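# Swing open the compost pail's green lid

## Task

Raise the compost pail's green lid to its fully open position so that it stays up by itself, keep the pail upright, finish with no part of the robot in contact with the pail, and make sure the white mug and the glass tumbler are both still upright.

## Robot and tools

Robot: two 6-joint arms with parallel grippers. left_arm sits on the +y side, base near (-0.023, +0.271, +0.032) m; right_arm on the -y side, base near (-0.031, -0.242, +0.018) m; both are almost unrotated. Arm names do not match image sides.

Frame: every pose, velocity and target in results uses the scene frame. Its origin is at table-top height, halfway between the two nominal bases; +x points out over the table, +y toward left_arm, +z up. end_effector_position (m) is the pinch point between the finger pads, roughly 1 cm short of the tips; end_effector_quat_wxyz is the gripper orientation. Fingers extend along the gripper's +z and spread along its y. These readings can be wrong by a few cm, more at long reach.

Command row: exactly 14 numbers, each in [-1, 1], always for both arms. First left_arm: six joint values then its opening; then right_arm in the same pattern. Joint order inside each arm: wrist yaw, wrist pitch, wrist roll, shoulder, waist, elbow. Joint values are scaled offsets, not poses: 1.0 equals 1.202 rad for waist, 1.258 shoulder, 1.3 elbow, 2.073 wrist pitch, 2.022 wrist yaw and wrist roll. Offsets are counted from the arm's Joint targets as they stood when the action (or move) began, not from the previous row, so sending the same offset again moves further. The opening is absolute: +1 fully open (pad gap 0.094 m), -1 shut. Sending 0 for a gripper means half-closed, so to leave a gripper alone resend its current command; sending 0 for all six joints simply re-holds the current targets.

Signs and ranges: waist and wrist roll run opposite to the URDF in everything you send and read. Stated ranges (URDF signs): waist -2.618 to 3.054 (so -3.054 to 2.618 in your numbers), shoulder 0.000 to 3.142, elbow 0.000 to 3.142, wrist pitch -1.571 to 1.571, wrist yaw -1.571 to 1.571, wrist roll -2.094 to 2.094. Asking a joint more than 0.059 rad outside its range gets the action refused for both arms; real limits vary by up to 0.059 rad and a result may note "joint sent to its limit".

Tools:
- execute_actions(actions, cameras): actions is a list of actions; each action is a list of up to 15 rows, one per 1/30 s control step, the last row repeated to fill 15 steps (0.5 s per action). An empty list just reports state and images.
- move(target, speed, blend, opening_speed, blocking, cameras): target is one row or a list of up to 15 rows; all rows are offsets from the same starting Joint targets. Joints are interpolated together, so the hand traces a curve; no obstacle avoidance. speed is the top rad/s of the joint travelling furthest, 0.01 to 2, default 0.5 (one number or one per target). blend (rad) rounds intermediate corners. opening_speed (at least 0.2 per second on the -1..+1 scale) makes fingers change gradually; use a low value when closing on something fragile. blocking=false returns early while the move continues. Its result adds a "move:" line: done, off_target, moving, held or fault, possibly limits=held and the farthest-off joint per arm. done does not mean no contact.
- wait(seconds 0 to 10, cameras): lets time pass with commands held.
- stop(cameras): brakes a running move.
- zoom_image(camera, region): camera is cam_high, cam_left_wrist or cam_right_wrist; region [x0, y0, x1, y1] in pixels, top-left origin, at most 504 by 504.
- read_manual(section): URDF licence texts only.
- finished_scene(scene): closes the current scene (pass its number); irreversible.

Results: Joint positions and Joint velocities list each arm's joints in the order above (rad, rad/s) followed by the finger gap (m, m/s). Joint targets are what your next offsets count from. Tool commands shows current gripper commands. grip_measured is the finger opening on the command scale; grip_effort_nm is gripper motor effort (negative closing) and is not a reliable grasp signal. Joint torques follow joint order; entries 4 to 6 wrap at ±28 N m. Action calls also list joint positions at some steps. "joint command not followed" means the clearance check altered targets. MOTOR HOT appears at 75 °C; at 90 °C an OVER-TEMPERATURE FAULT folds that arm and disables it.

Motion limits: each joint's target can lead its measured angle by only 0.202 (waist), 0.258 (shoulder), 0.3 (elbow), 0.573 (wrist pitch) or 0.522 rad (wrist yaw, roll) per step, and a target that would shift the hand over 200 mm is scaled back, so big moves need several actions. Tiny turns may not start.

Cameras: cam_high, cam_left_wrist, cam_right_wrist, each 504x504.

Avoid: knocking over the mug or tumbler, tipping the pail, anything leaving the table, slamming the lid or hitting hard, pressing hard on anything, and the two arms striking each other. An arm blocked by an object keeps pushing; relieve it by commanding its targets back beyond its measured positions. Holding loads or stretched or unreachable poses heats motors. Brief outside tugs on held parts or pushes on loose objects can happen.

Each tool is called after "Emit:" by a JSON object that holds its "fn" and its "kwargs".

## Session

Emit:
{"fn": "execute_actions", "kwargs": {"actions": []}}

Scene clock: 0.00 s.
left_arm: end_effector_position=(+0.3818, +0.2463, +0.1569) grip_measured=+1.000 grip_effort_nm=n/a end_effector_quat_wxyz=(+0.620, +0.003, +0.783, +0.060) | right_arm: end_effector_position=(+0.3570, -0.2309, +0.1082) grip_measured=+1.000 grip_effort_nm=n/a end_effector_quat_wxyz=(+0.569, -0.013, +0.820, +0.060)
Joint names: [wrist yaw, wrist pitch, wrist roll, shoulder, waist, elbow]
Joint positions: left_arm=[-0.264 0.925 -0.037 1.549 0.17 0.388 0.094] | right_arm=[-0.157 0.836 -0.031 1.533 0.066 0.339 0.094]
Joint velocities: within noise
Joint torques (N m): no reading
Heat: left arm: 25 °C; right arm: 25 °C.
Joint targets: left_arm=[-0.265 0.916 -0.036 1.545 0.170 0.391] | right_arm=[-0.159 0.834 -0.031 1.526 0.066 0.345]
Tool commands: left_gripper/opening=+1.0 right_gripper/opening=+1.0

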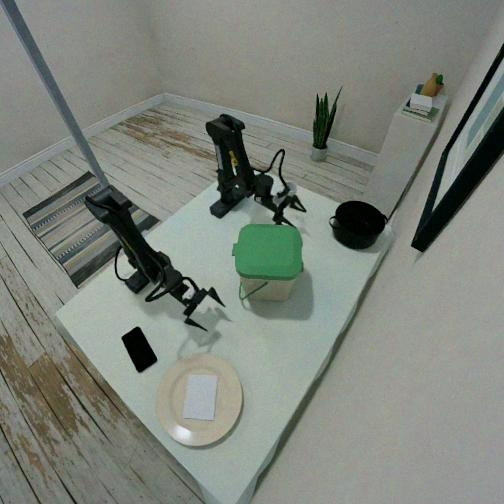

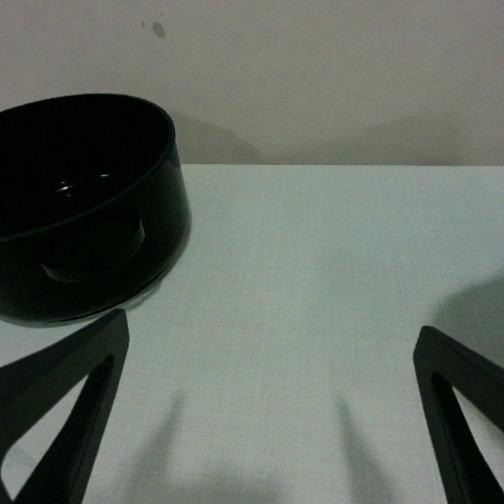

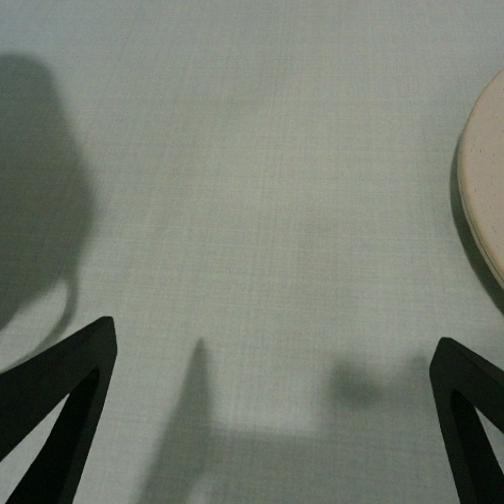

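Emit:
{"fn": "zoom_image", "kwargs": {"camera": "cam_high", "region": [200, 170, 340, 310]}}

Emit:
{"fn": "zoom_image", "kwargs": {"camera": "cam_high", "region": [50, 90, 400, 440]}}

Scaled by 3.600 from the camera's 504x504 image, which has a finer 720x720 frame.

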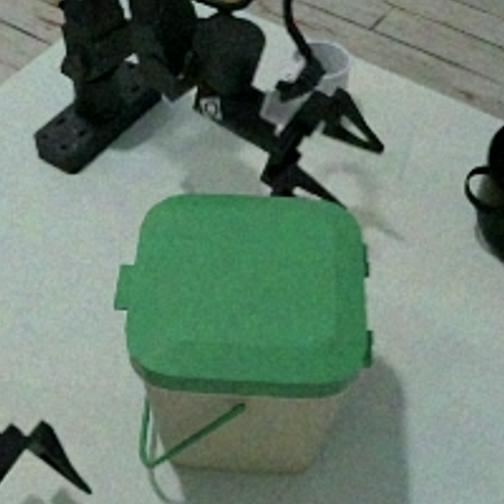

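Scaled by 1.440 from the camera's 504x504 image, which has a finer 720x720 frame.

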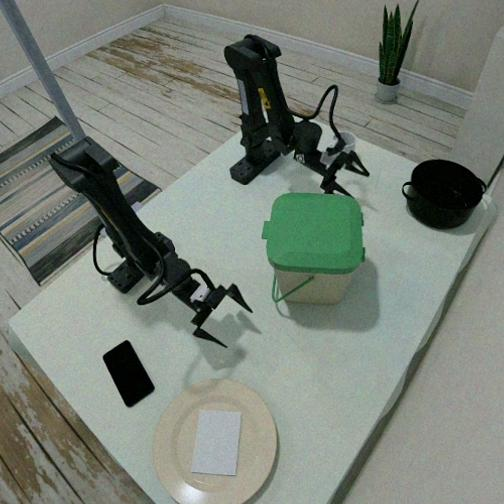

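Emit:
{"fn": "move", "kwargs": {"target": [[0,0,0,0,0,0,1,0.079,-0.306,0.015,-0.736,0,-0.112,1],[0,0,0,0,0,0,1,0.079,-0.306,0.015,-0.736,-0.388,-0.112,-1]], "speed": 0.8, "blend": [0.1,0], "opening_speed": 1}}

Scene clock: 42.73 s.
left_arm: end_effector_position=(+0.3818, +0.2463, +0.1569) grip_measured=+1.000 grip_effort_nm=0.002 end_effector_quat_wxyz=(+0.620, +0.003, +0.783, +0.060) | right_arm: end_effector_position=(+0.2399, -0.1201, +0.2005) grip_measured=-0.995 grip_effort_nm=-0.310 end_effector_quat_wxyz=(+0.621, -0.158, +0.755, +0.138)
Joint positions: left_arm=[-0.264 0.925 -0.037 1.549 0.17 0.388 0.094] | right_arm=[-0.009 0.207 -0.01 0.611 -0.395 0.212 0]
Joint torques (N m): left_arm=[-0.06 1.88 0 -6.2 0.06 6.16] | right_arm=[0.05 1.67 0.13 -0.84 -0.44 6.04]
Heat: left arm: 27 °C; right arm: 30 °C.
Joint targets: left_arm=[-0.265 0.916 -0.036 1.545 0.170 0.391] | right_arm=[0.001 0.199 0.000 0.600 -0.400 0.199]
move: done

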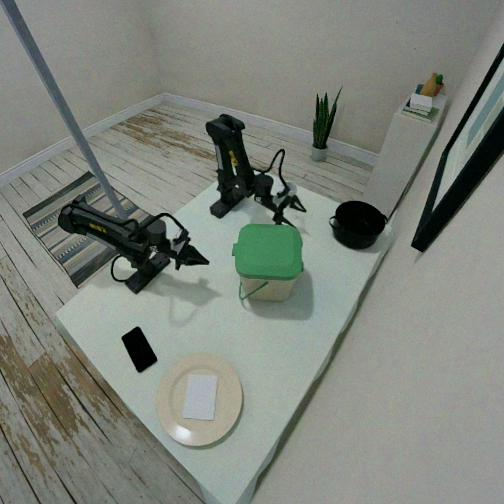

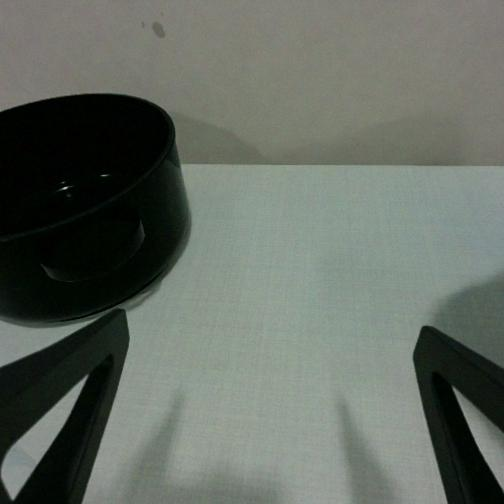

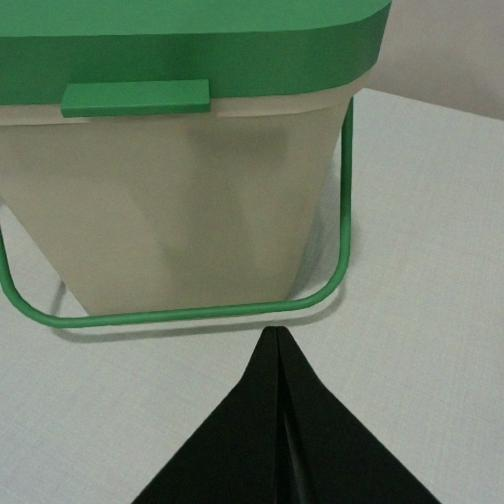

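Emit:
{"fn": "move", "kwargs": {"target": [0,0,0,0,0,0,1,0,0.574,0,0.841,-0.097,0.055,-1], "cameras": ["cam_high","cam_right_wrist"]}}

Emit:
{"fn": "zoom_image", "kwargs": {"camera": "cam_high", "region": [170, 180, 330, 340]}}

Scene clock: 75.17 s.
left_arm: end_effector_position=(+0.3818, +0.2463, +0.1569) grip_measured=+1.000 grip_effort_nm=0.002 end_effector_quat_wxyz=(+0.620, +0.003, +0.783, +0.060) | right_arm: end_effector_position=(+0.3042, -0.0430, +0.1559) grip_measured=-0.995 grip_effort_nm=-0.310 end_effector_quat_wxyz=(+0.663, -0.189, +0.700, +0.187)
Joint positions: left_arm=[-0.264 0.925 -0.037 1.549 0.17 0.388 0.094] | right_arm=[-0.008 1.345 -0.01 1.645 -0.51 0.249 0]
Joint torques (N m): left_arm=[-0.07 1.88 -0.01 -6.2 -0.01 6.16] | right_arm=[0.04 2.14 0.13 -4.57 -0.59 6.08]
Joint targets: left_arm=[-0.265 0.916 -0.036 1.545 0.170 0.391] | right_arm=[0.001 1.389 0.000 1.658 -0.517 0.271]
move: off_target (right_arm); right_arm: the wrist pitch is farthest, 0.044 rad from its target
Images, in order: cam_high, cam_right_wrist.

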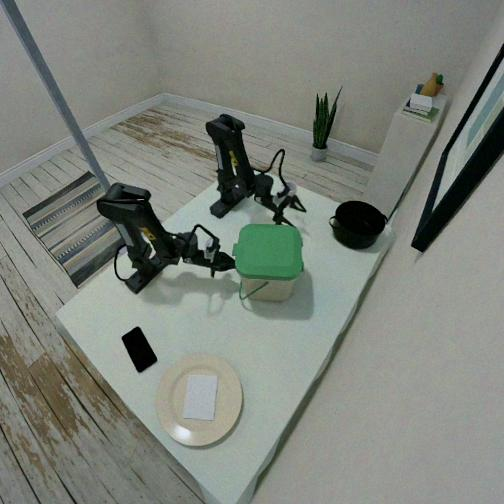

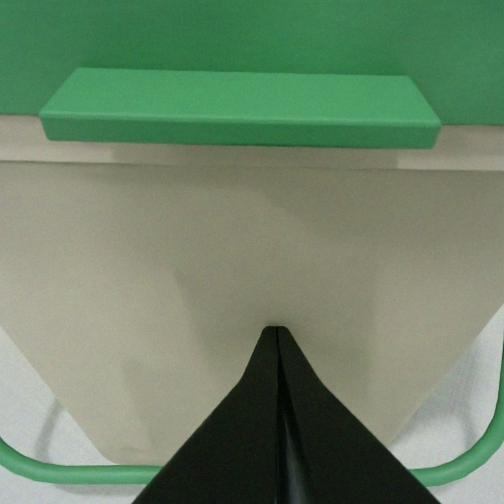

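Scaled by 3.150 from the camera's 504x504 image, which has a finer 720x720 frame.

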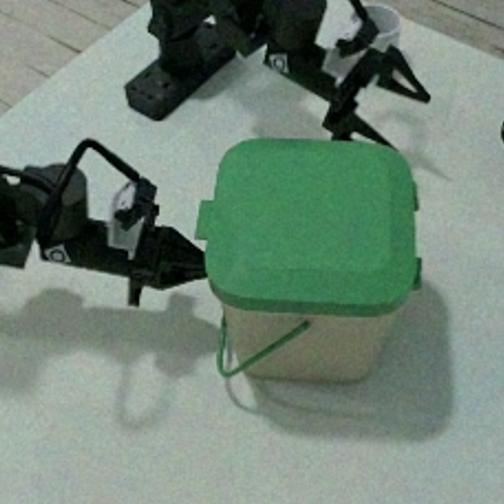

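Emit:
{"fn": "move", "kwargs": {"target": [0,0,0,0,0,0,1,0,-0.092,0.777,-0.217,0,-0.065,-1], "cameras": ["cam_high","cam_right_wrist"]}}

Emit:
{"fn": "zoom_image", "kwargs": {"camera": "cam_high", "region": [170, 180, 330, 340]}}

Scene clock: 102.17 s.
left_arm: end_effector_position=(+0.3818, +0.2463, +0.1569) grip_measured=+1.000 grip_effort_nm=0.002 end_effector_quat_wxyz=(+0.620, +0.003, +0.783, +0.060) | right_arm: end_effector_position=(+0.2864, -0.0546, +0.1857) grip_measured=-0.995 grip_effort_nm=-0.305 end_effector_quat_wxyz=(+0.611, -0.616, +0.354, -0.347)
Joint positions: left_arm=[-0.264 0.925 -0.037 1.549 0.17 0.388 0.094] | right_arm=[-0.002 1.204 1.566 1.411 -0.51 0.197 0]
Joint torques (N m): left_arm=[-0.06 1.89 -0.01 -6.16 0.02 6.15] | right_arm=[-0.01 1.69 0.04 -6.65 -0.57 4.01]
Joint targets: left_arm=[-0.265 0.916 -0.036 1.545 0.170 0.391] | right_arm=[0.001 1.198 1.571 1.385 -0.517 0.186]
move: done
Images, in order: cam_high, cam_right_wrist.

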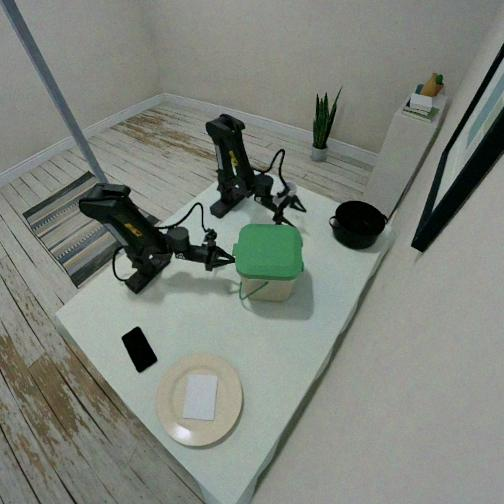

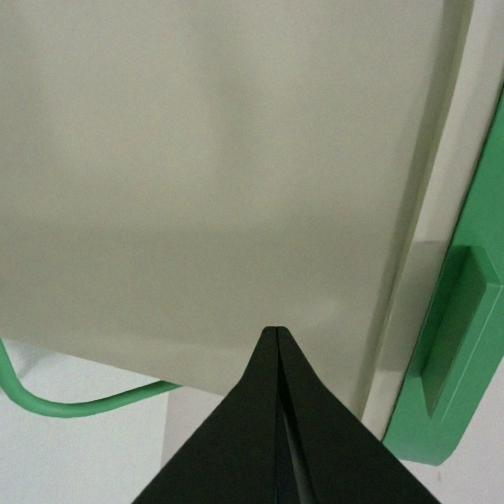

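Scaled by 3.150 from the camera's 504x504 image, which has a finer 720x720 frame.

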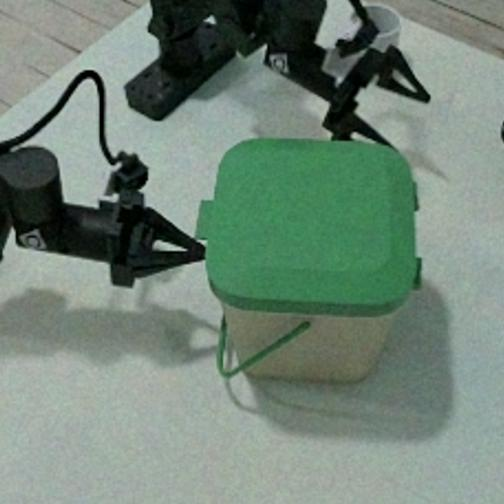

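Emit:
{"fn": "move", "kwargs": {"target": [0,0,0,0,0,0,1,0,-0.129,0,-0.148,0,0.063,-1], "speed": 0.3, "cameras": ["cam_high","cam_right_wrist"]}}

Emit:
{"fn": "zoom_image", "kwargs": {"camera": "cam_high", "region": [170, 180, 330, 340]}}

Scene clock: 121.73 s.
left_arm: end_effector_position=(+0.3818, +0.2463, +0.1569) grip_measured=+1.000 grip_effort_nm=0.002 end_effector_quat_wxyz=(+0.620, +0.003, +0.783, +0.060) | right_arm: end_effector_position=(+0.2832, -0.0565, +0.2045) grip_measured=-0.995 grip_effort_nm=-0.305 end_effector_quat_wxyz=(+0.602, -0.626, +0.359, -0.342)
Joint positions: left_arm=[-0.264 0.925 -0.037 1.549 0.17 0.388 0.094] | right_arm=[-0.002 0.938 1.566 1.221 -0.51 0.243 0]
Joint torques (N m): left_arm=[-0.07 1.89 0.01 -6.19 -0.01 6.2] | right_arm=[-0.02 1.7 0.08 -5.48 -0.58 8.18]
Joint targets: left_arm=[-0.265 0.916 -0.036 1.545 0.170 0.391] | right_arm=[0.001 0.931 1.571 1.199 -0.517 0.268]
move: done
Images, in order: cam_high, cam_right_wrist.

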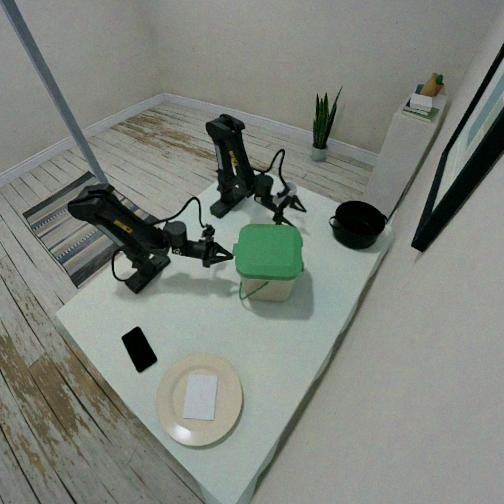

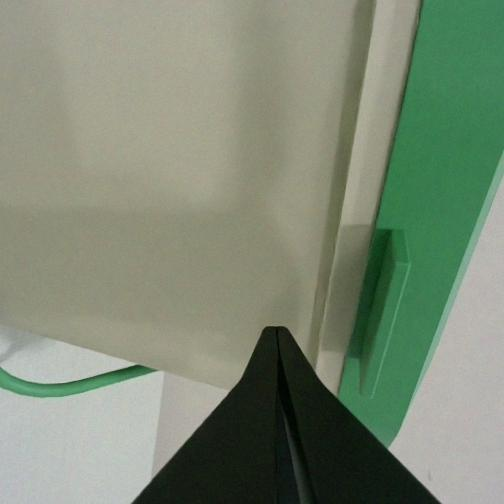

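Scaled by 3.150 from the camera's 504x504 image, which has a finer 720x720 frame.

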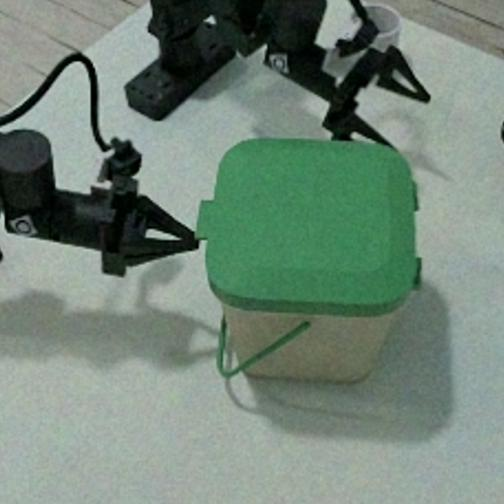

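Emit:
{"fn": "move", "kwargs": {"target": [[0,0,0,0,0,0,1,0,0.020,0,0.0755,0,0.041,-1],[0,0,0,0,0,0,1,0,-0.087,0,-0.0175,0,0.199,-1]], "speed": 0.2, "cameras": ["cam_high","cam_right_wrist"]}}

Emit:
{"fn": "zoom_image", "kwargs": {"camera": "cam_high", "region": [170, 180, 330, 340]}}

Scene clock: 132.57 s.
left_arm: end_effector_position=(+0.3818, +0.2463, +0.1569) grip_measured=+1.000 grip_effort_nm=0.002 end_effector_quat_wxyz=(+0.620, +0.003, +0.783, +0.060) | right_arm: end_effector_position=(+0.3129, -0.0391, +0.2788) grip_measured=-0.995 grip_effort_nm=-0.305 end_effector_quat_wxyz=(+0.626, -0.601, +0.345, -0.357)
Joint positions: left_arm=[-0.264 0.925 -0.037 1.549 0.17 0.388 0.094] | right_arm=[-0.002 0.746 1.568 1.204 -0.51 0.497 0]
Joint torques (N m): left_arm=[-0.07 1.89 0.01 -6.19 0.03 6.17] | right_arm=[-0.02 1.76 0.06 -6.65 -0.58 9.39]
Joint targets: left_arm=[-0.265 0.916 -0.036 1.545 0.170 0.391] | right_arm=[0.001 0.751 1.571 1.177 -0.517 0.527]
move: done
Images, in order: cam_high, cam_right_wrist.

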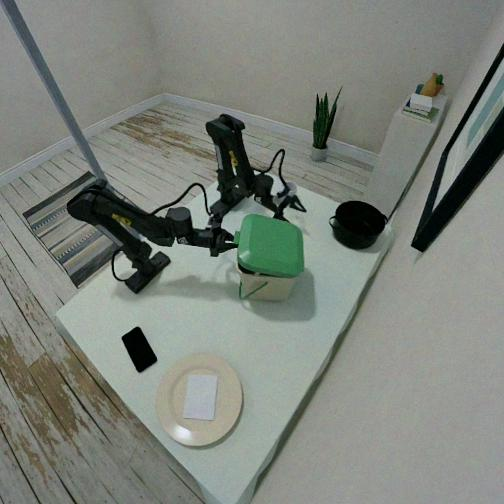

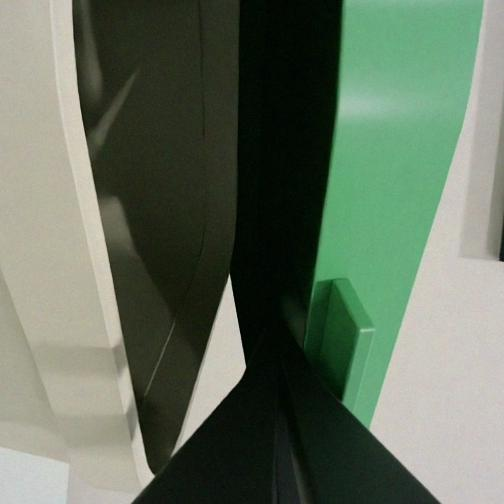

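Scaled by 3.150 from the camera's 504x504 image, which has a finer 720x720 frame.

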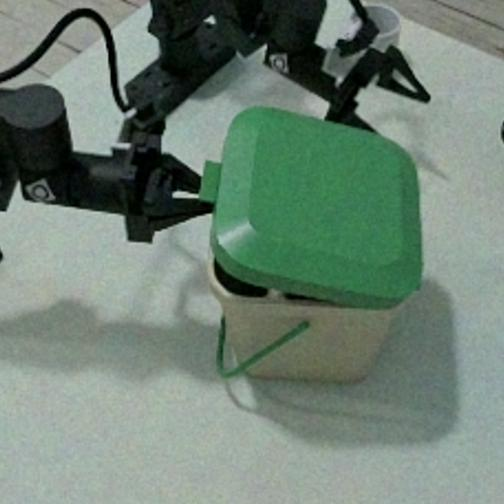

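Emit:
{"fn": "move", "kwargs": {"target": [[0,0,0,0,0,0,1,0,0.007,0,0.101,0,0.162,-1],[0,0,0,0,0,0,1,0,-0.067,0,0.223,0,0.398,-1],[0,0,0,0,0,0,1,0,-0.200,0,0.399,0,0.705,-1]], "speed": 0.3, "blend": [0.03,0.05,0], "cameras": ["cam_high","cam_right_wrist"]}}

Emit:
{"fn": "zoom_image", "kwargs": {"camera": "cam_high", "region": [170, 160, 330, 320]}}

Scene clock: 150.03 s.
left_arm: end_effector_position=(+0.3818, +0.2463, +0.1569) grip_measured=+1.000 grip_effort_nm=0.002 end_effector_quat_wxyz=(+0.620, +0.003, +0.783, +0.060) | right_arm: end_effector_position=(+0.4372, +0.0337, +0.4197) grip_measured=-0.995 grip_effort_nm=-0.300 end_effector_quat_wxyz=(+0.642, -0.585, +0.335, -0.366)
Joint positions: left_arm=[-0.264 0.925 -0.037 1.549 0.17 0.388 0.094] | right_arm=[-0.002 0.339 1.568 1.659 -0.51 1.41 0]
Joint torques (N m): left_arm=[-0.07 1.88 0 -6.19 0.02 6.22] | right_arm=[-0.02 1.71 0.06 -7.58 -0.57 10.1]
Heat: left arm: 31 °C; right arm: 36 °C.
Joint targets: left_arm=[-0.265 0.916 -0.036 1.545 0.170 0.391] | right_arm=[0.001 0.336 1.571 1.679 -0.517 1.443]
move: done
Images, in order: cam_high, cam_right_wrist.

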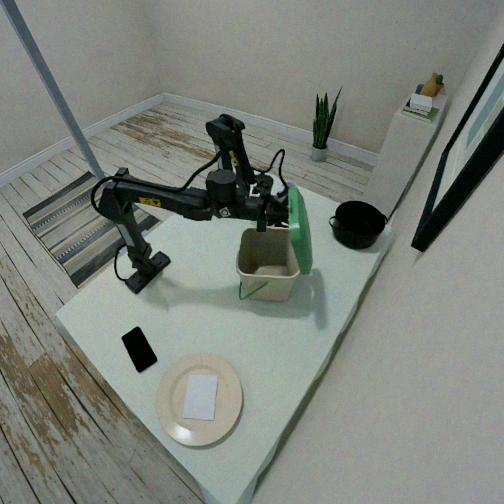

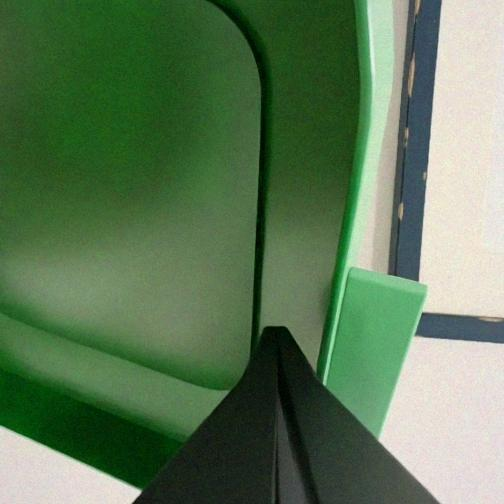

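Scaled by 3.150 from the camera's 504x504 image, which has a finer 720x720 frame.

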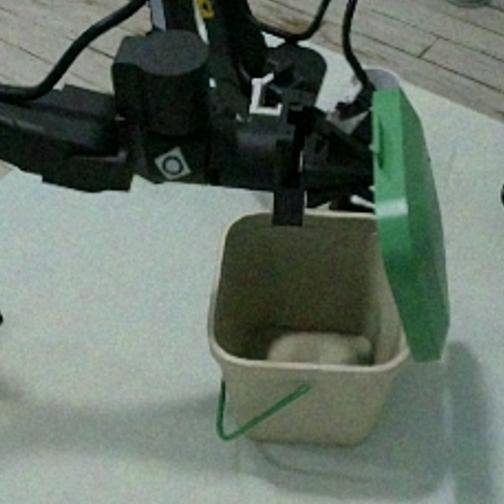

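Emit:
{"fn": "move", "kwargs": {"target": [[0,0,0,0,0,0,1,0,-0.125,0,0.199,0,0.315,-1],[0,0,0,0,0,0,1,0,-0.123,0,0.332,0,0.441,-1]], "speed": 0.25, "blend": [0.03,0], "cameras": ["cam_high","cam_right_wrist"]}}

Emit:
{"fn": "zoom_image", "kwargs": {"camera": "cam_high", "region": [170, 160, 330, 320]}}

Scene clock: 156.93 s.
left_arm: end_effector_position=(+0.3818, +0.2463, +0.1569) grip_measured=+1.000 grip_effort_nm=0.002 end_effector_quat_wxyz=(+0.620, +0.003, +0.783, +0.060) | right_arm: end_effector_position=(+0.5246, +0.0850, +0.4055) grip_measured=-0.995 grip_effort_nm=-0.300 end_effector_quat_wxyz=(+0.613, -0.615, +0.352, -0.349)
Joint positions: left_arm=[-0.264 0.925 -0.037 1.549 0.17 0.388 0.094] | right_arm=[-0.002 0.082 1.568 2.071 -0.51 1.984 0]
Joint torques (N m): left_arm=[-0.05 1.89 0.01 -6.17 0.01 6.17] | right_arm=[-0.02 1.72 0.05 -11.04 -0.59 9.98]
Joint targets: left_arm=[-0.265 0.916 -0.036 1.545 0.170 0.391] | right_arm=[0.001 0.081 1.571 2.097 -0.517 2.017]
move: done
Images, in order: cam_high, cam_right_wrist.

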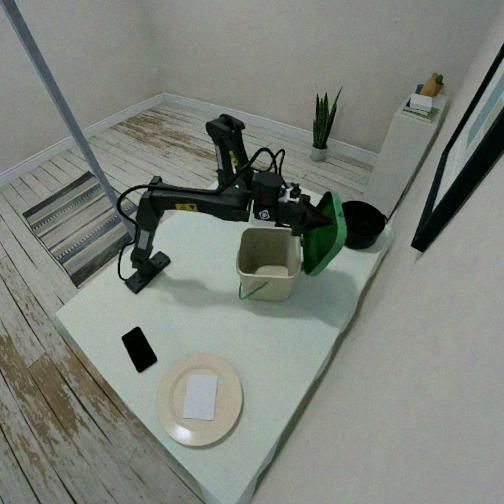

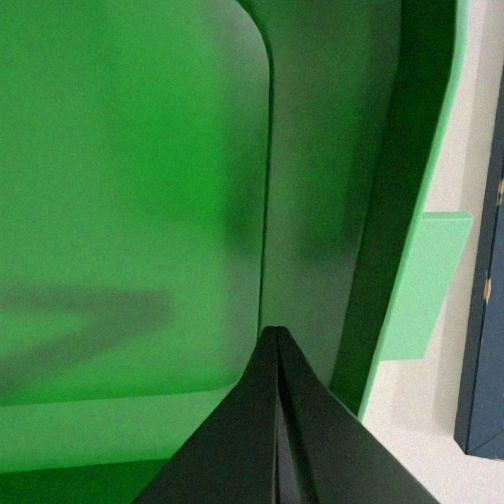

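Scaled by 3.150 from the camera's 504x504 image, which has a finer 720x720 frame.

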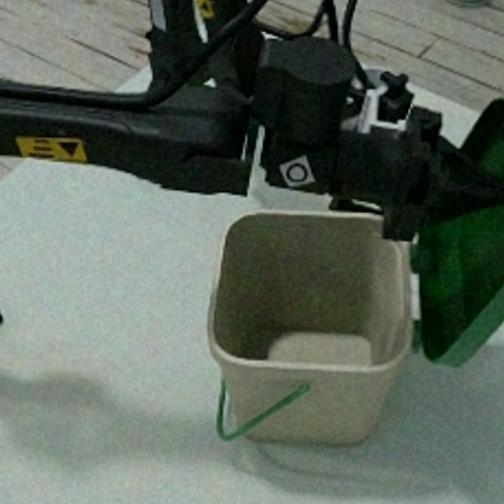

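Emit:
{"fn": "move", "kwargs": {"target": [0,0,0,0,0,0,1,0,-0.122,0,0.188,0,0.299,-1], "speed": 0.2, "cameras": ["cam_high","cam_right_wrist"]}}

Emit:
{"fn": "zoom_image", "kwargs": {"camera": "cam_high", "region": [200, 160, 360, 320]}}

Scene clock: 163.67 s.
left_arm: end_effector_position=(+0.3818, +0.2463, +0.1569) grip_measured=+1.000 grip_effort_nm=-0.002 end_effector_quat_wxyz=(+0.620, +0.003, +0.783, +0.060) | right_arm: end_effector_position=(+0.5570, +0.1040, +0.3983) grip_measured=-0.995 grip_effort_nm=-0.300 end_effector_quat_wxyz=(+0.594, -0.633, +0.363, -0.338)
Joint positions: left_arm=[-0.264 0.925 -0.037 1.549 0.17 0.388 0.094] | right_arm=[-0.002 -0.15 1.568 2.294 -0.51 2.379 0]
Joint torques (N m): left_arm=[-0.06 1.88 -0.02 -6.19 0.03 6.16] | right_arm=[-0.02 1.55 0.06 -11.52 -0.57 9.06]
Joint targets: left_arm=[-0.265 0.916 -0.036 1.545 0.170 0.391] | right_arm=[0.001 -0.172 1.571 2.333 -0.517 2.405]
move: off_target (right_arm); right_arm: the shoulder is farthest, 0.039 rad from its target
Images, in order: cam_high, cam_right_wrist.

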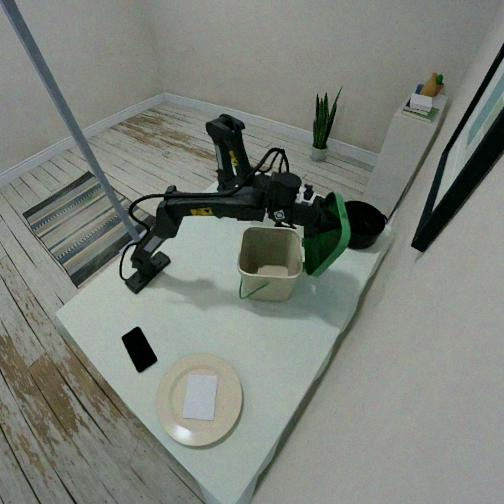

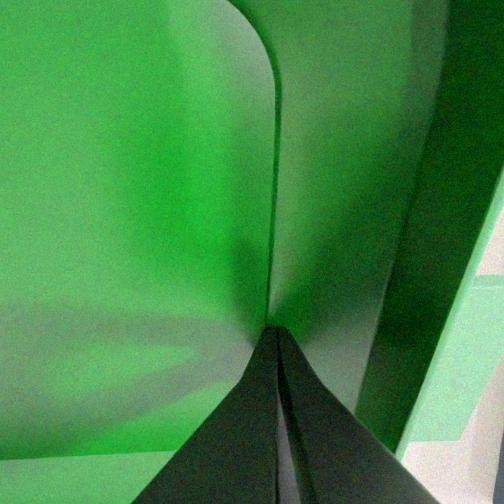

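Scaled by 3.150 from the camera's 504x504 image, which has a finer 720x720 frame.

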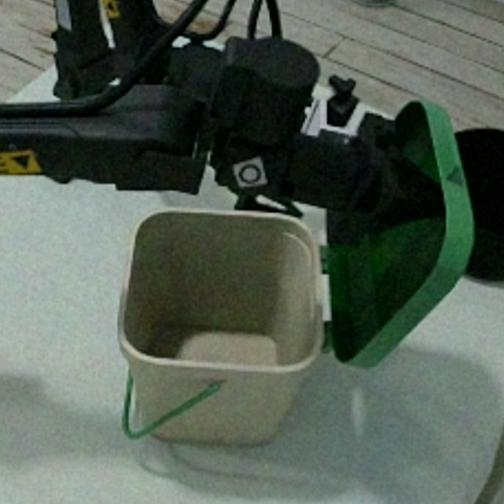

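Emit:
{"fn": "move", "kwargs": {"target": [[0,0,0,0,0,0,1,0,0.122,0,-0.188,0,-0.299,-1],[0,0,0,0,0,0,1,0,0.245,0,-0.52,0,-0.74,-1],[0,0,0,0,0,0,1,0,0.37,0,-0.68,0,-0.99,-1]], "speed": 0.4, "blend": [0.05,0.05,0], "cameras": ["cam_high","cam_right_wrist"]}}

Emit:
{"fn": "zoom_image", "kwargs": {"camera": "cam_high", "region": [200, 160, 360, 320]}}

Scene clock: 174.53 s.
left_arm: end_effector_position=(+0.3818, +0.2463, +0.1569) grip_measured=+1.000 grip_effort_nm=0.002 end_effector_quat_wxyz=(+0.620, +0.003, +0.783, +0.060) | right_arm: end_effector_position=(+0.3997, +0.0118, +0.4104) grip_measured=-0.995 grip_effort_nm=-0.300 end_effector_quat_wxyz=(+0.670, -0.552, +0.316, -0.382)
Joint positions: left_arm=[-0.264 0.925 -0.037 1.549 0.17 0.388 0.094] | right_arm=[-0.002 0.579 1.568 1.518 -0.51 1.131 0]
Joint torques (N m): left_arm=[-0.07 1.88 0.01 -6.19 0.01 6.16] | right_arm=[-0.03 1.75 0.06 -11.48 -0.59 5.98]
Joint targets: left_arm=[-0.265 0.916 -0.036 1.545 0.170 0.391] | right_arm=[0.001 0.595 1.571 1.478 -0.517 1.118]
move: off_target (right_arm); right_arm: the shoulder is farthest, 0.040 rad from its target
Images, in order: cam_high, cam_right_wrist.

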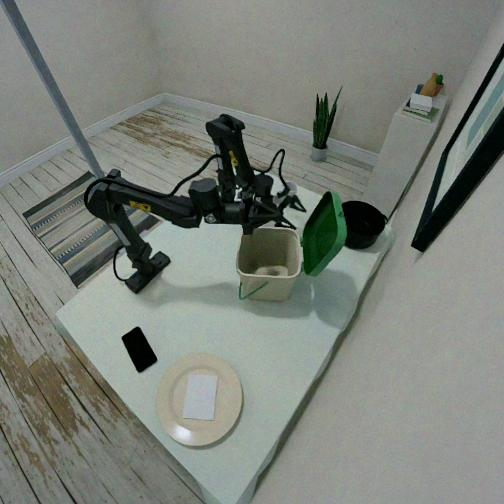

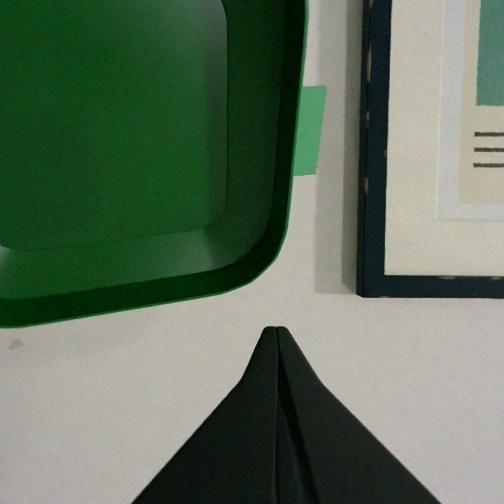

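Scaled by 3.150 from the camera's 504x504 image, which has a finer 720x720 frame.

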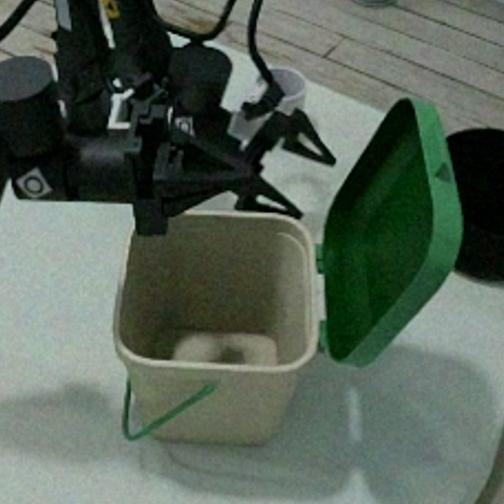

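Open and standing; gripper clear.

Emit:
{"fn": "finished_scene", "kwargs": {"scene": 2}}

The scene is finished: the task was done.


## Next scene

The same job, from a new start.

Emit:
{"fn": "execute_actions", "kwargs": {"actions": []}}

Emit:
{"fn": "zoom_image", "kwargs": {"camera": "cam_high", "region": [50, 90, 400, 440]}}

Scene clock: 0.00 s.
left_arm: end_effector_position=(+0.1383, +0.0781, +0.1887) grip_measured=+1.000 grip_effort_nm=n/a end_effector_quat_wxyz=(+0.029, +0.783, +0.562, -0.266) | right_arm: end_effector_position=(+0.0354, +0.0075, +0.2483) grip_measured=+1.000 grip_effort_nm=n/a end_effector_quat_wxyz=(-0.362, +0.657, -0.647, -0.133)
Joint names: [wrist yaw, wrist pitch, wrist roll, shoulder, waist, elbow]
Joint positions: left_arm=[0.512 -1.5 -1.42 1.592 0.516 1.337 0.094] | right_arm=[0.222 -0.915 0.215 0.868 -1.441 0.978 0.094]
Joint velocities: within noise
Joint torques (N m): no reading
Heat: left arm: 25 °C; right arm: 25 °C.
Joint targets: left_arm=[0.524 -1.503 -1.422 1.587 0.516 1.341] | right_arm=[0.225 -0.926 0.213 0.863 -1.441 0.985]
Tool commands: left_gripper/opening=+1.0 right_gripper/opening=+1.0

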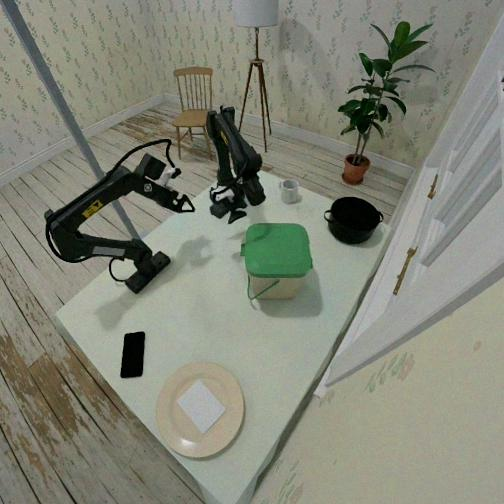

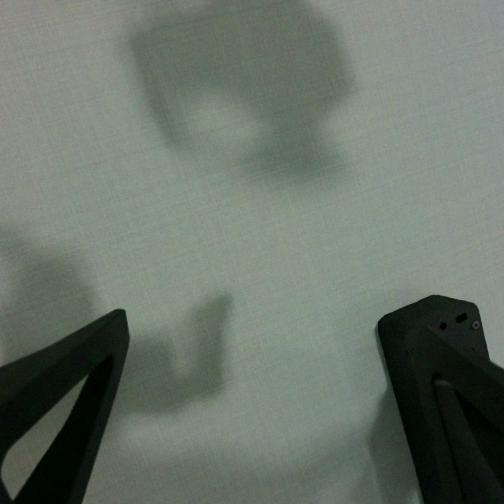

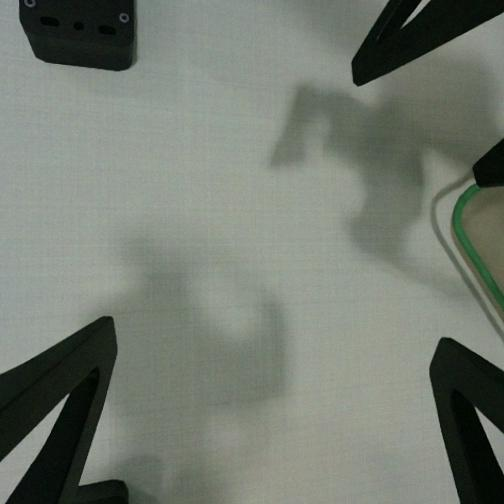

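Scaled by 1.440 from the camera's 504x504 image, which has a finer 720x720 frame.

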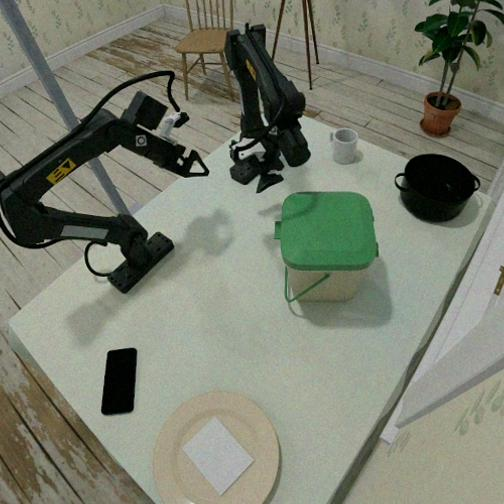

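Emit:
{"fn": "move", "kwargs": {"target": [[0,0,0,0,-0.5,0,1,0,0,0,0,0,0,1],[0,0,0,0,-0.5,0,1,-0.111,0.543,-0.105,-0.209,0.769,-0.604,-1]], "speed": 0.7, "blend": [0.1,0], "opening_speed": 1}}

Emit:
{"fn": "zoom_image", "kwargs": {"camera": "cam_high", "region": [170, 180, 330, 340]}}

Scene clock: 23.90 s.
left_arm: end_effector_position=(+0.2190, +0.2022, +0.1888) grip_measured=+1.000 grip_effort_nm=0.002 end_effector_quat_wxyz=(+0.106, +0.582, +0.768, -0.246) | right_arm: end_effector_position=(+0.2233, -0.0900, +0.1949) grip_measured=-0.994 grip_effort_nm=-0.330 end_effector_quat_wxyz=(+0.607, -0.210, +0.749, +0.161)
Joint positions: left_arm=[0.512 -1.5 -1.42 1.592 -0.082 1.337 0.094] | right_arm=[0.009 0.193 0.012 0.614 -0.522 0.209 0]
Joint torques (N m): left_arm=[0.38 0.06 -0.02 -7.16 -0.25 6.83] | right_arm=[-0.14 1.82 -0.08 -1.11 0.44 6.34]
Joint targets: left_arm=[0.524 -1.503 -1.422 1.587 -0.085 1.341] | right_arm=[0.000 0.200 0.001 0.600 -0.516 0.200]
move: done

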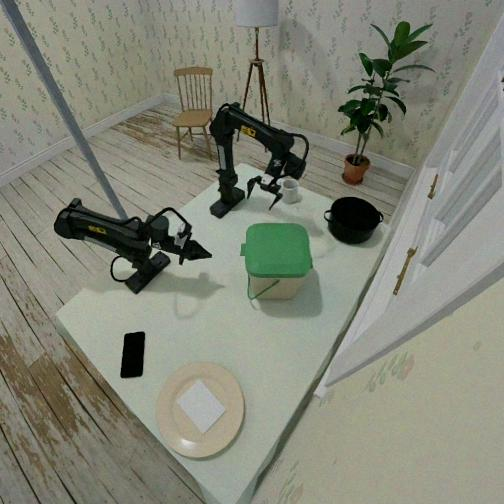

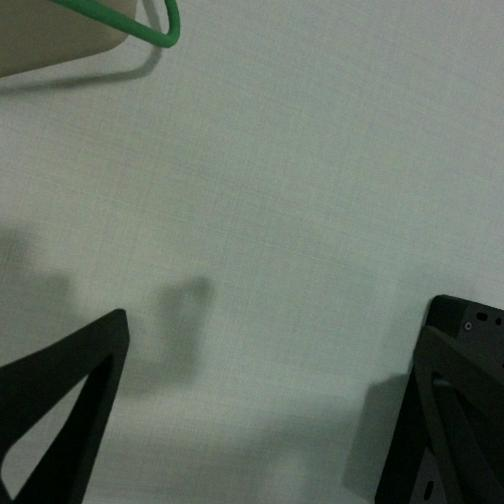

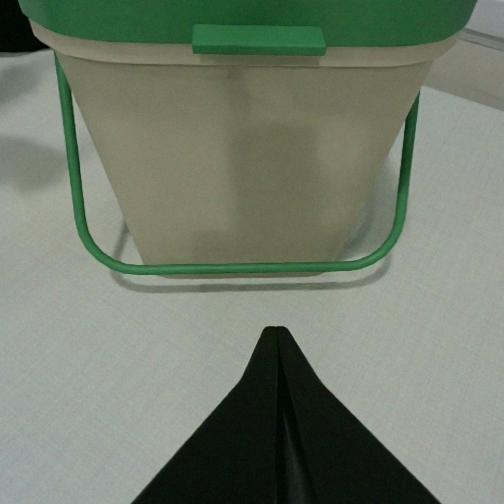

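Scaled by 3.150 from the camera's 504x504 image, which has a finer 720x720 frame.

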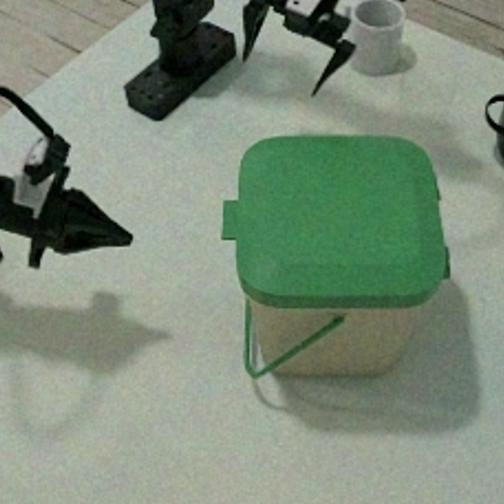

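Emit:
{"fn": "move", "kwargs": {"target": [0,0,0,0,0,0,1,0,0.488,0.777,0.664,-0.014,0.018,-1], "speed": 0.7, "cameras": ["cam_high","cam_right_wrist"]}}

Emit:
{"fn": "zoom_image", "kwargs": {"camera": "cam_high", "region": [170, 180, 330, 340]}}

Scene clock: 43.70 s.
left_arm: end_effector_position=(+0.2190, +0.2022, +0.1888) grip_measured=+1.000 grip_effort_nm=0.002 end_effector_quat_wxyz=(+0.106, +0.582, +0.768, -0.246) | right_arm: end_effector_position=(+0.2871, -0.0494, +0.1856) grip_measured=-0.995 grip_effort_nm=-0.330 end_effector_quat_wxyz=(+0.611, -0.618, +0.353, -0.346)
Joint positions: left_arm=[0.512 -1.5 -1.42 1.592 -0.082 1.337 0.094] | right_arm=[0.009 1.2 1.567 1.423 -0.527 0.209 0]
Joint torques (N m): left_arm=[0.38 0.05 -0.03 -7.15 -0.24 6.8] | right_arm=[-0.15 1.82 0.08 -3.38 -0.51 6.2]
Heat: left arm: 26 °C; right arm: 30 °C.
Joint targets: left_arm=[0.524 -1.503 -1.422 1.587 -0.085 1.341] | right_arm=[0.001 1.211 1.572 1.436 -0.533 0.223]
move: done
Images, in order: cam_high, cam_right_wrist.

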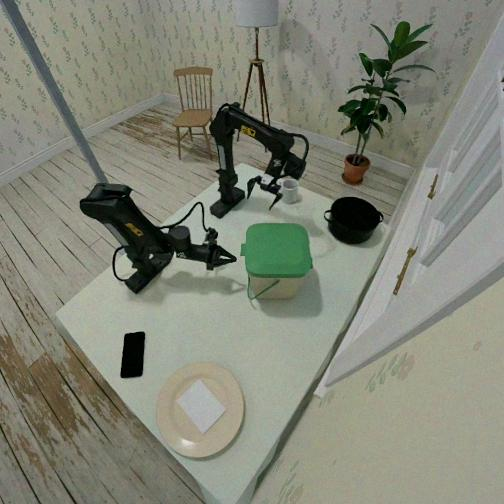

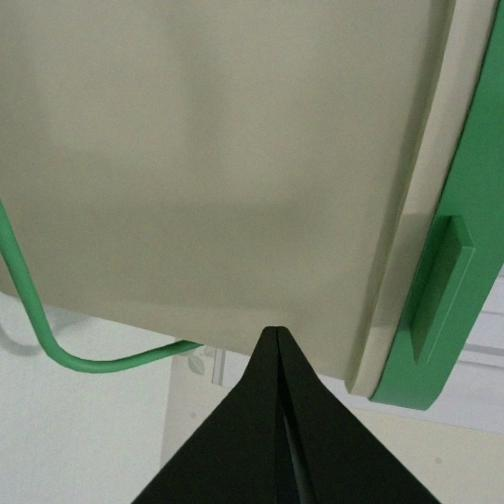

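Scaled by 3.150 from the camera's 504x504 image, which has a finer 720x720 frame.

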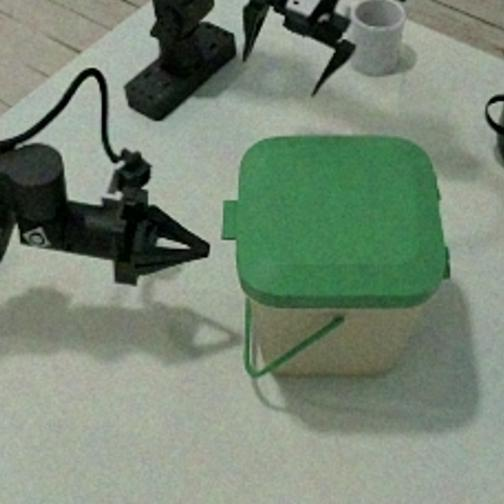

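Emit:
{"fn": "move", "kwargs": {"target": [[0,0,0,0,0,0,1,0,-0.094,0,-0.005,0,0.147,-1],[0,0,0,0,0,0,1,0,-0.196,0,-0.094,0,0.303,-1]], "speed": 0.25, "blend": [0.02,0], "cameras": ["cam_high","cam_right_wrist"]}}

Scene clock: 51.53 s.
left_arm: end_effector_position=(+0.2190, +0.2022, +0.1888) grip_measured=+1.000 grip_effort_nm=0.002 end_effector_quat_wxyz=(+0.106, +0.582, +0.768, -0.246) | right_arm: end_effector_position=(+0.3362, -0.0195, +0.2799) grip_measured=-0.995 grip_effort_nm=-0.320 end_effector_quat_wxyz=(+0.628, -0.601, +0.342, -0.356)
Joint positions: left_arm=[0.512 -1.5 -1.42 1.592 -0.082 1.337 0.094] | right_arm=[0.009 0.801 1.569 1.347 -0.527 0.59 0]
Joint torques (N m): left_arm=[0.39 0.04 -0.03 -7.12 -0.31 6.76] | right_arm=[-0.15 1.81 0.06 -8.36 -0.51 9.02]
Joint targets: left_arm=[0.524 -1.503 -1.422 1.587 -0.085 1.341] | right_arm=[0.001 0.805 1.572 1.317 -0.533 0.617]
move: done
Images, in order: cam_high, cam_right_wrist.

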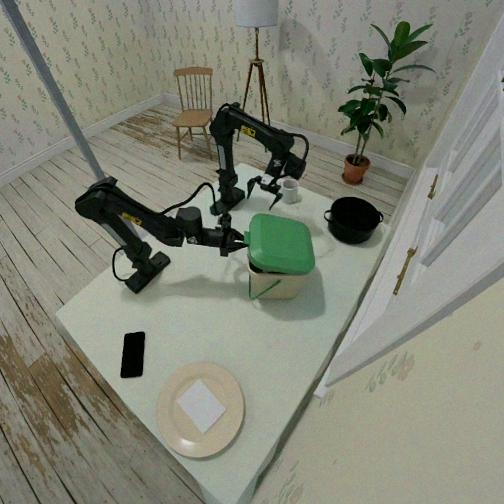

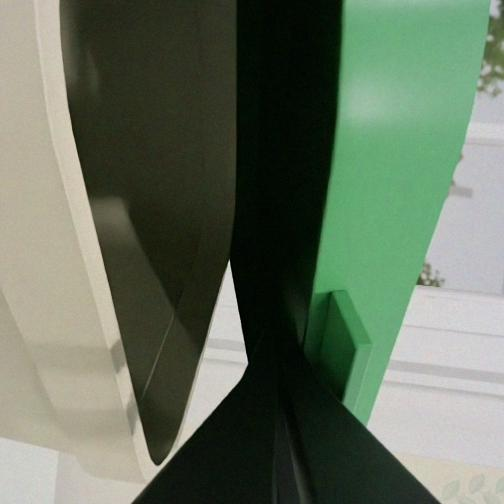

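Emit:
{"fn": "move", "kwargs": {"target": [[0,0,0,0,0,0,1,0,-0.007,0,0.070,0,0.152,-1],[0,0,0,0,0,0,1,0,-0.089,0,0.186,0,0.395,-1],[0,0,0,0,0,0,1,0,-0.233,0,0.361,0,0.718,-1]], "speed": 0.3, "blend": [0.03,0.05,0], "cameras": ["cam_high","cam_right_wrist"]}}

Scene clock: 59.60 s.
left_arm: end_effector_position=(+0.2190, +0.2022, +0.1888) grip_measured=+1.000 grip_effort_nm=0.002 end_effector_quat_wxyz=(+0.106, +0.582, +0.768, -0.246) | right_arm: end_effector_position=(+0.4533, +0.0524, +0.4222) grip_measured=-0.995 grip_effort_nm=-0.320 end_effector_quat_wxyz=(+0.644, -0.585, +0.332, -0.364)
Joint positions: left_arm=[0.512 -1.5 -1.42 1.592 -0.082 1.337 0.094] | right_arm=[0.007 0.325 1.569 1.749 -0.527 1.519 0]
Joint torques (N m): left_arm=[0.39 0.05 -0.03 -7.19 -0.25 6.75] | right_arm=[-0.12 1.67 0.06 -8.55 -0.53 10.02]
Joint targets: left_arm=[0.524 -1.503 -1.422 1.587 -0.085 1.341] | right_arm=[0.000 0.322 1.572 1.771 -0.533 1.550]
move: done
Images, in order: cam_high, cam_right_wrist.

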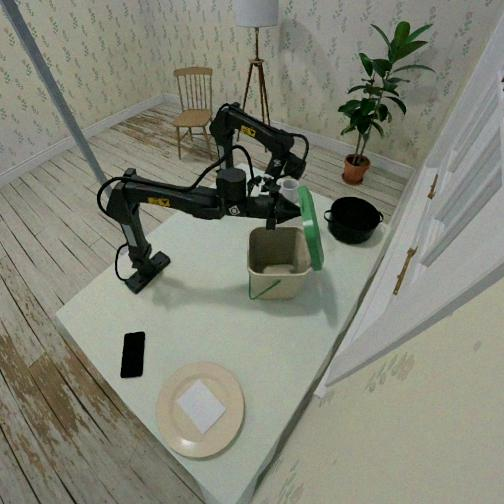

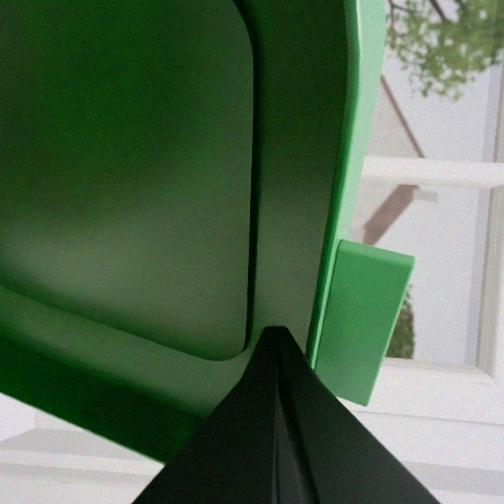

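Emit:
{"fn": "move", "kwargs": {"target": [[0,0,0,0,0,0,1,0,-0.140,0,0.211,0,0.351,-1],[0,0,0,0,0,0,1,0,-0.152,0,0.370,0,0.525,-1],[0,0,0,0,0,0,1,0,0,0,0,0,0,-1],[0,0,0,0,0,0,1,0,0.12,0,-0.17,0,-0.27,-1]], "speed": [0.3,0.25,0.5,0.5], "blend": [0.03,0,0.05,0], "cameras": ["cam_high","cam_right_wrist"]}}

Scene clock: 69.70 s.
left_arm: end_effector_position=(+0.2190, +0.2022, +0.1888) grip_measured=+1.000 grip_effort_nm=-0.002 end_effector_quat_wxyz=(+0.106, +0.582, +0.768, -0.246) | right_arm: end_effector_position=(+0.4156, +0.0295, +0.4040) grip_measured=-0.995 grip_effort_nm=-0.325 end_effector_quat_wxyz=(+0.665, -0.562, +0.319, -0.375)
Joint positions: left_arm=[0.512 -1.5 -1.42 1.592 -0.082 1.337 0.094] | right_arm=[0.007 0.555 1.569 1.6 -0.527 1.211 0]
Joint torques (N m): left_arm=[0.38 0.04 -0.02 -7.15 -0.31 6.78] | right_arm=[-0.12 1.86 0.06 -12.85 -0.53 6.11]
Joint targets: left_arm=[0.524 -1.503 -1.422 1.587 -0.085 1.341] | right_arm=[0.000 0.571 1.572 1.557 -0.533 1.200]
move: off_target (right_arm); right_arm: the shoulder is farthest, 0.043 rad from its target
Images, in order: cam_high, cam_right_wrist.

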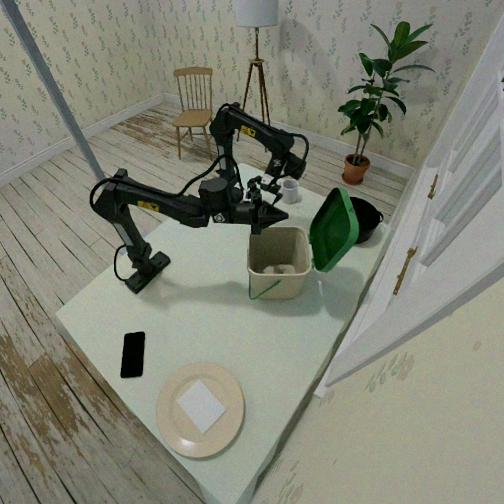

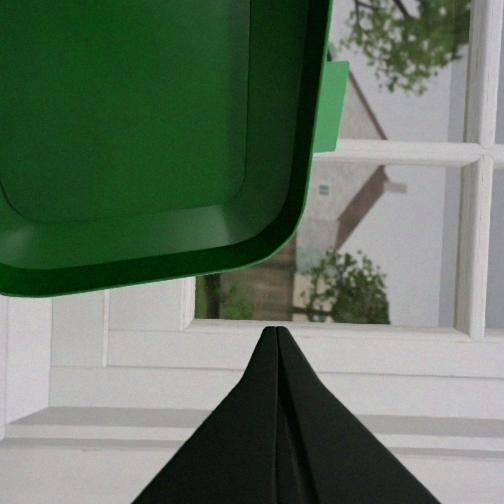

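Emit:
{"fn": "finished_scene", "kwargs": {"scene": 3}}

The scene is finished: the task was done.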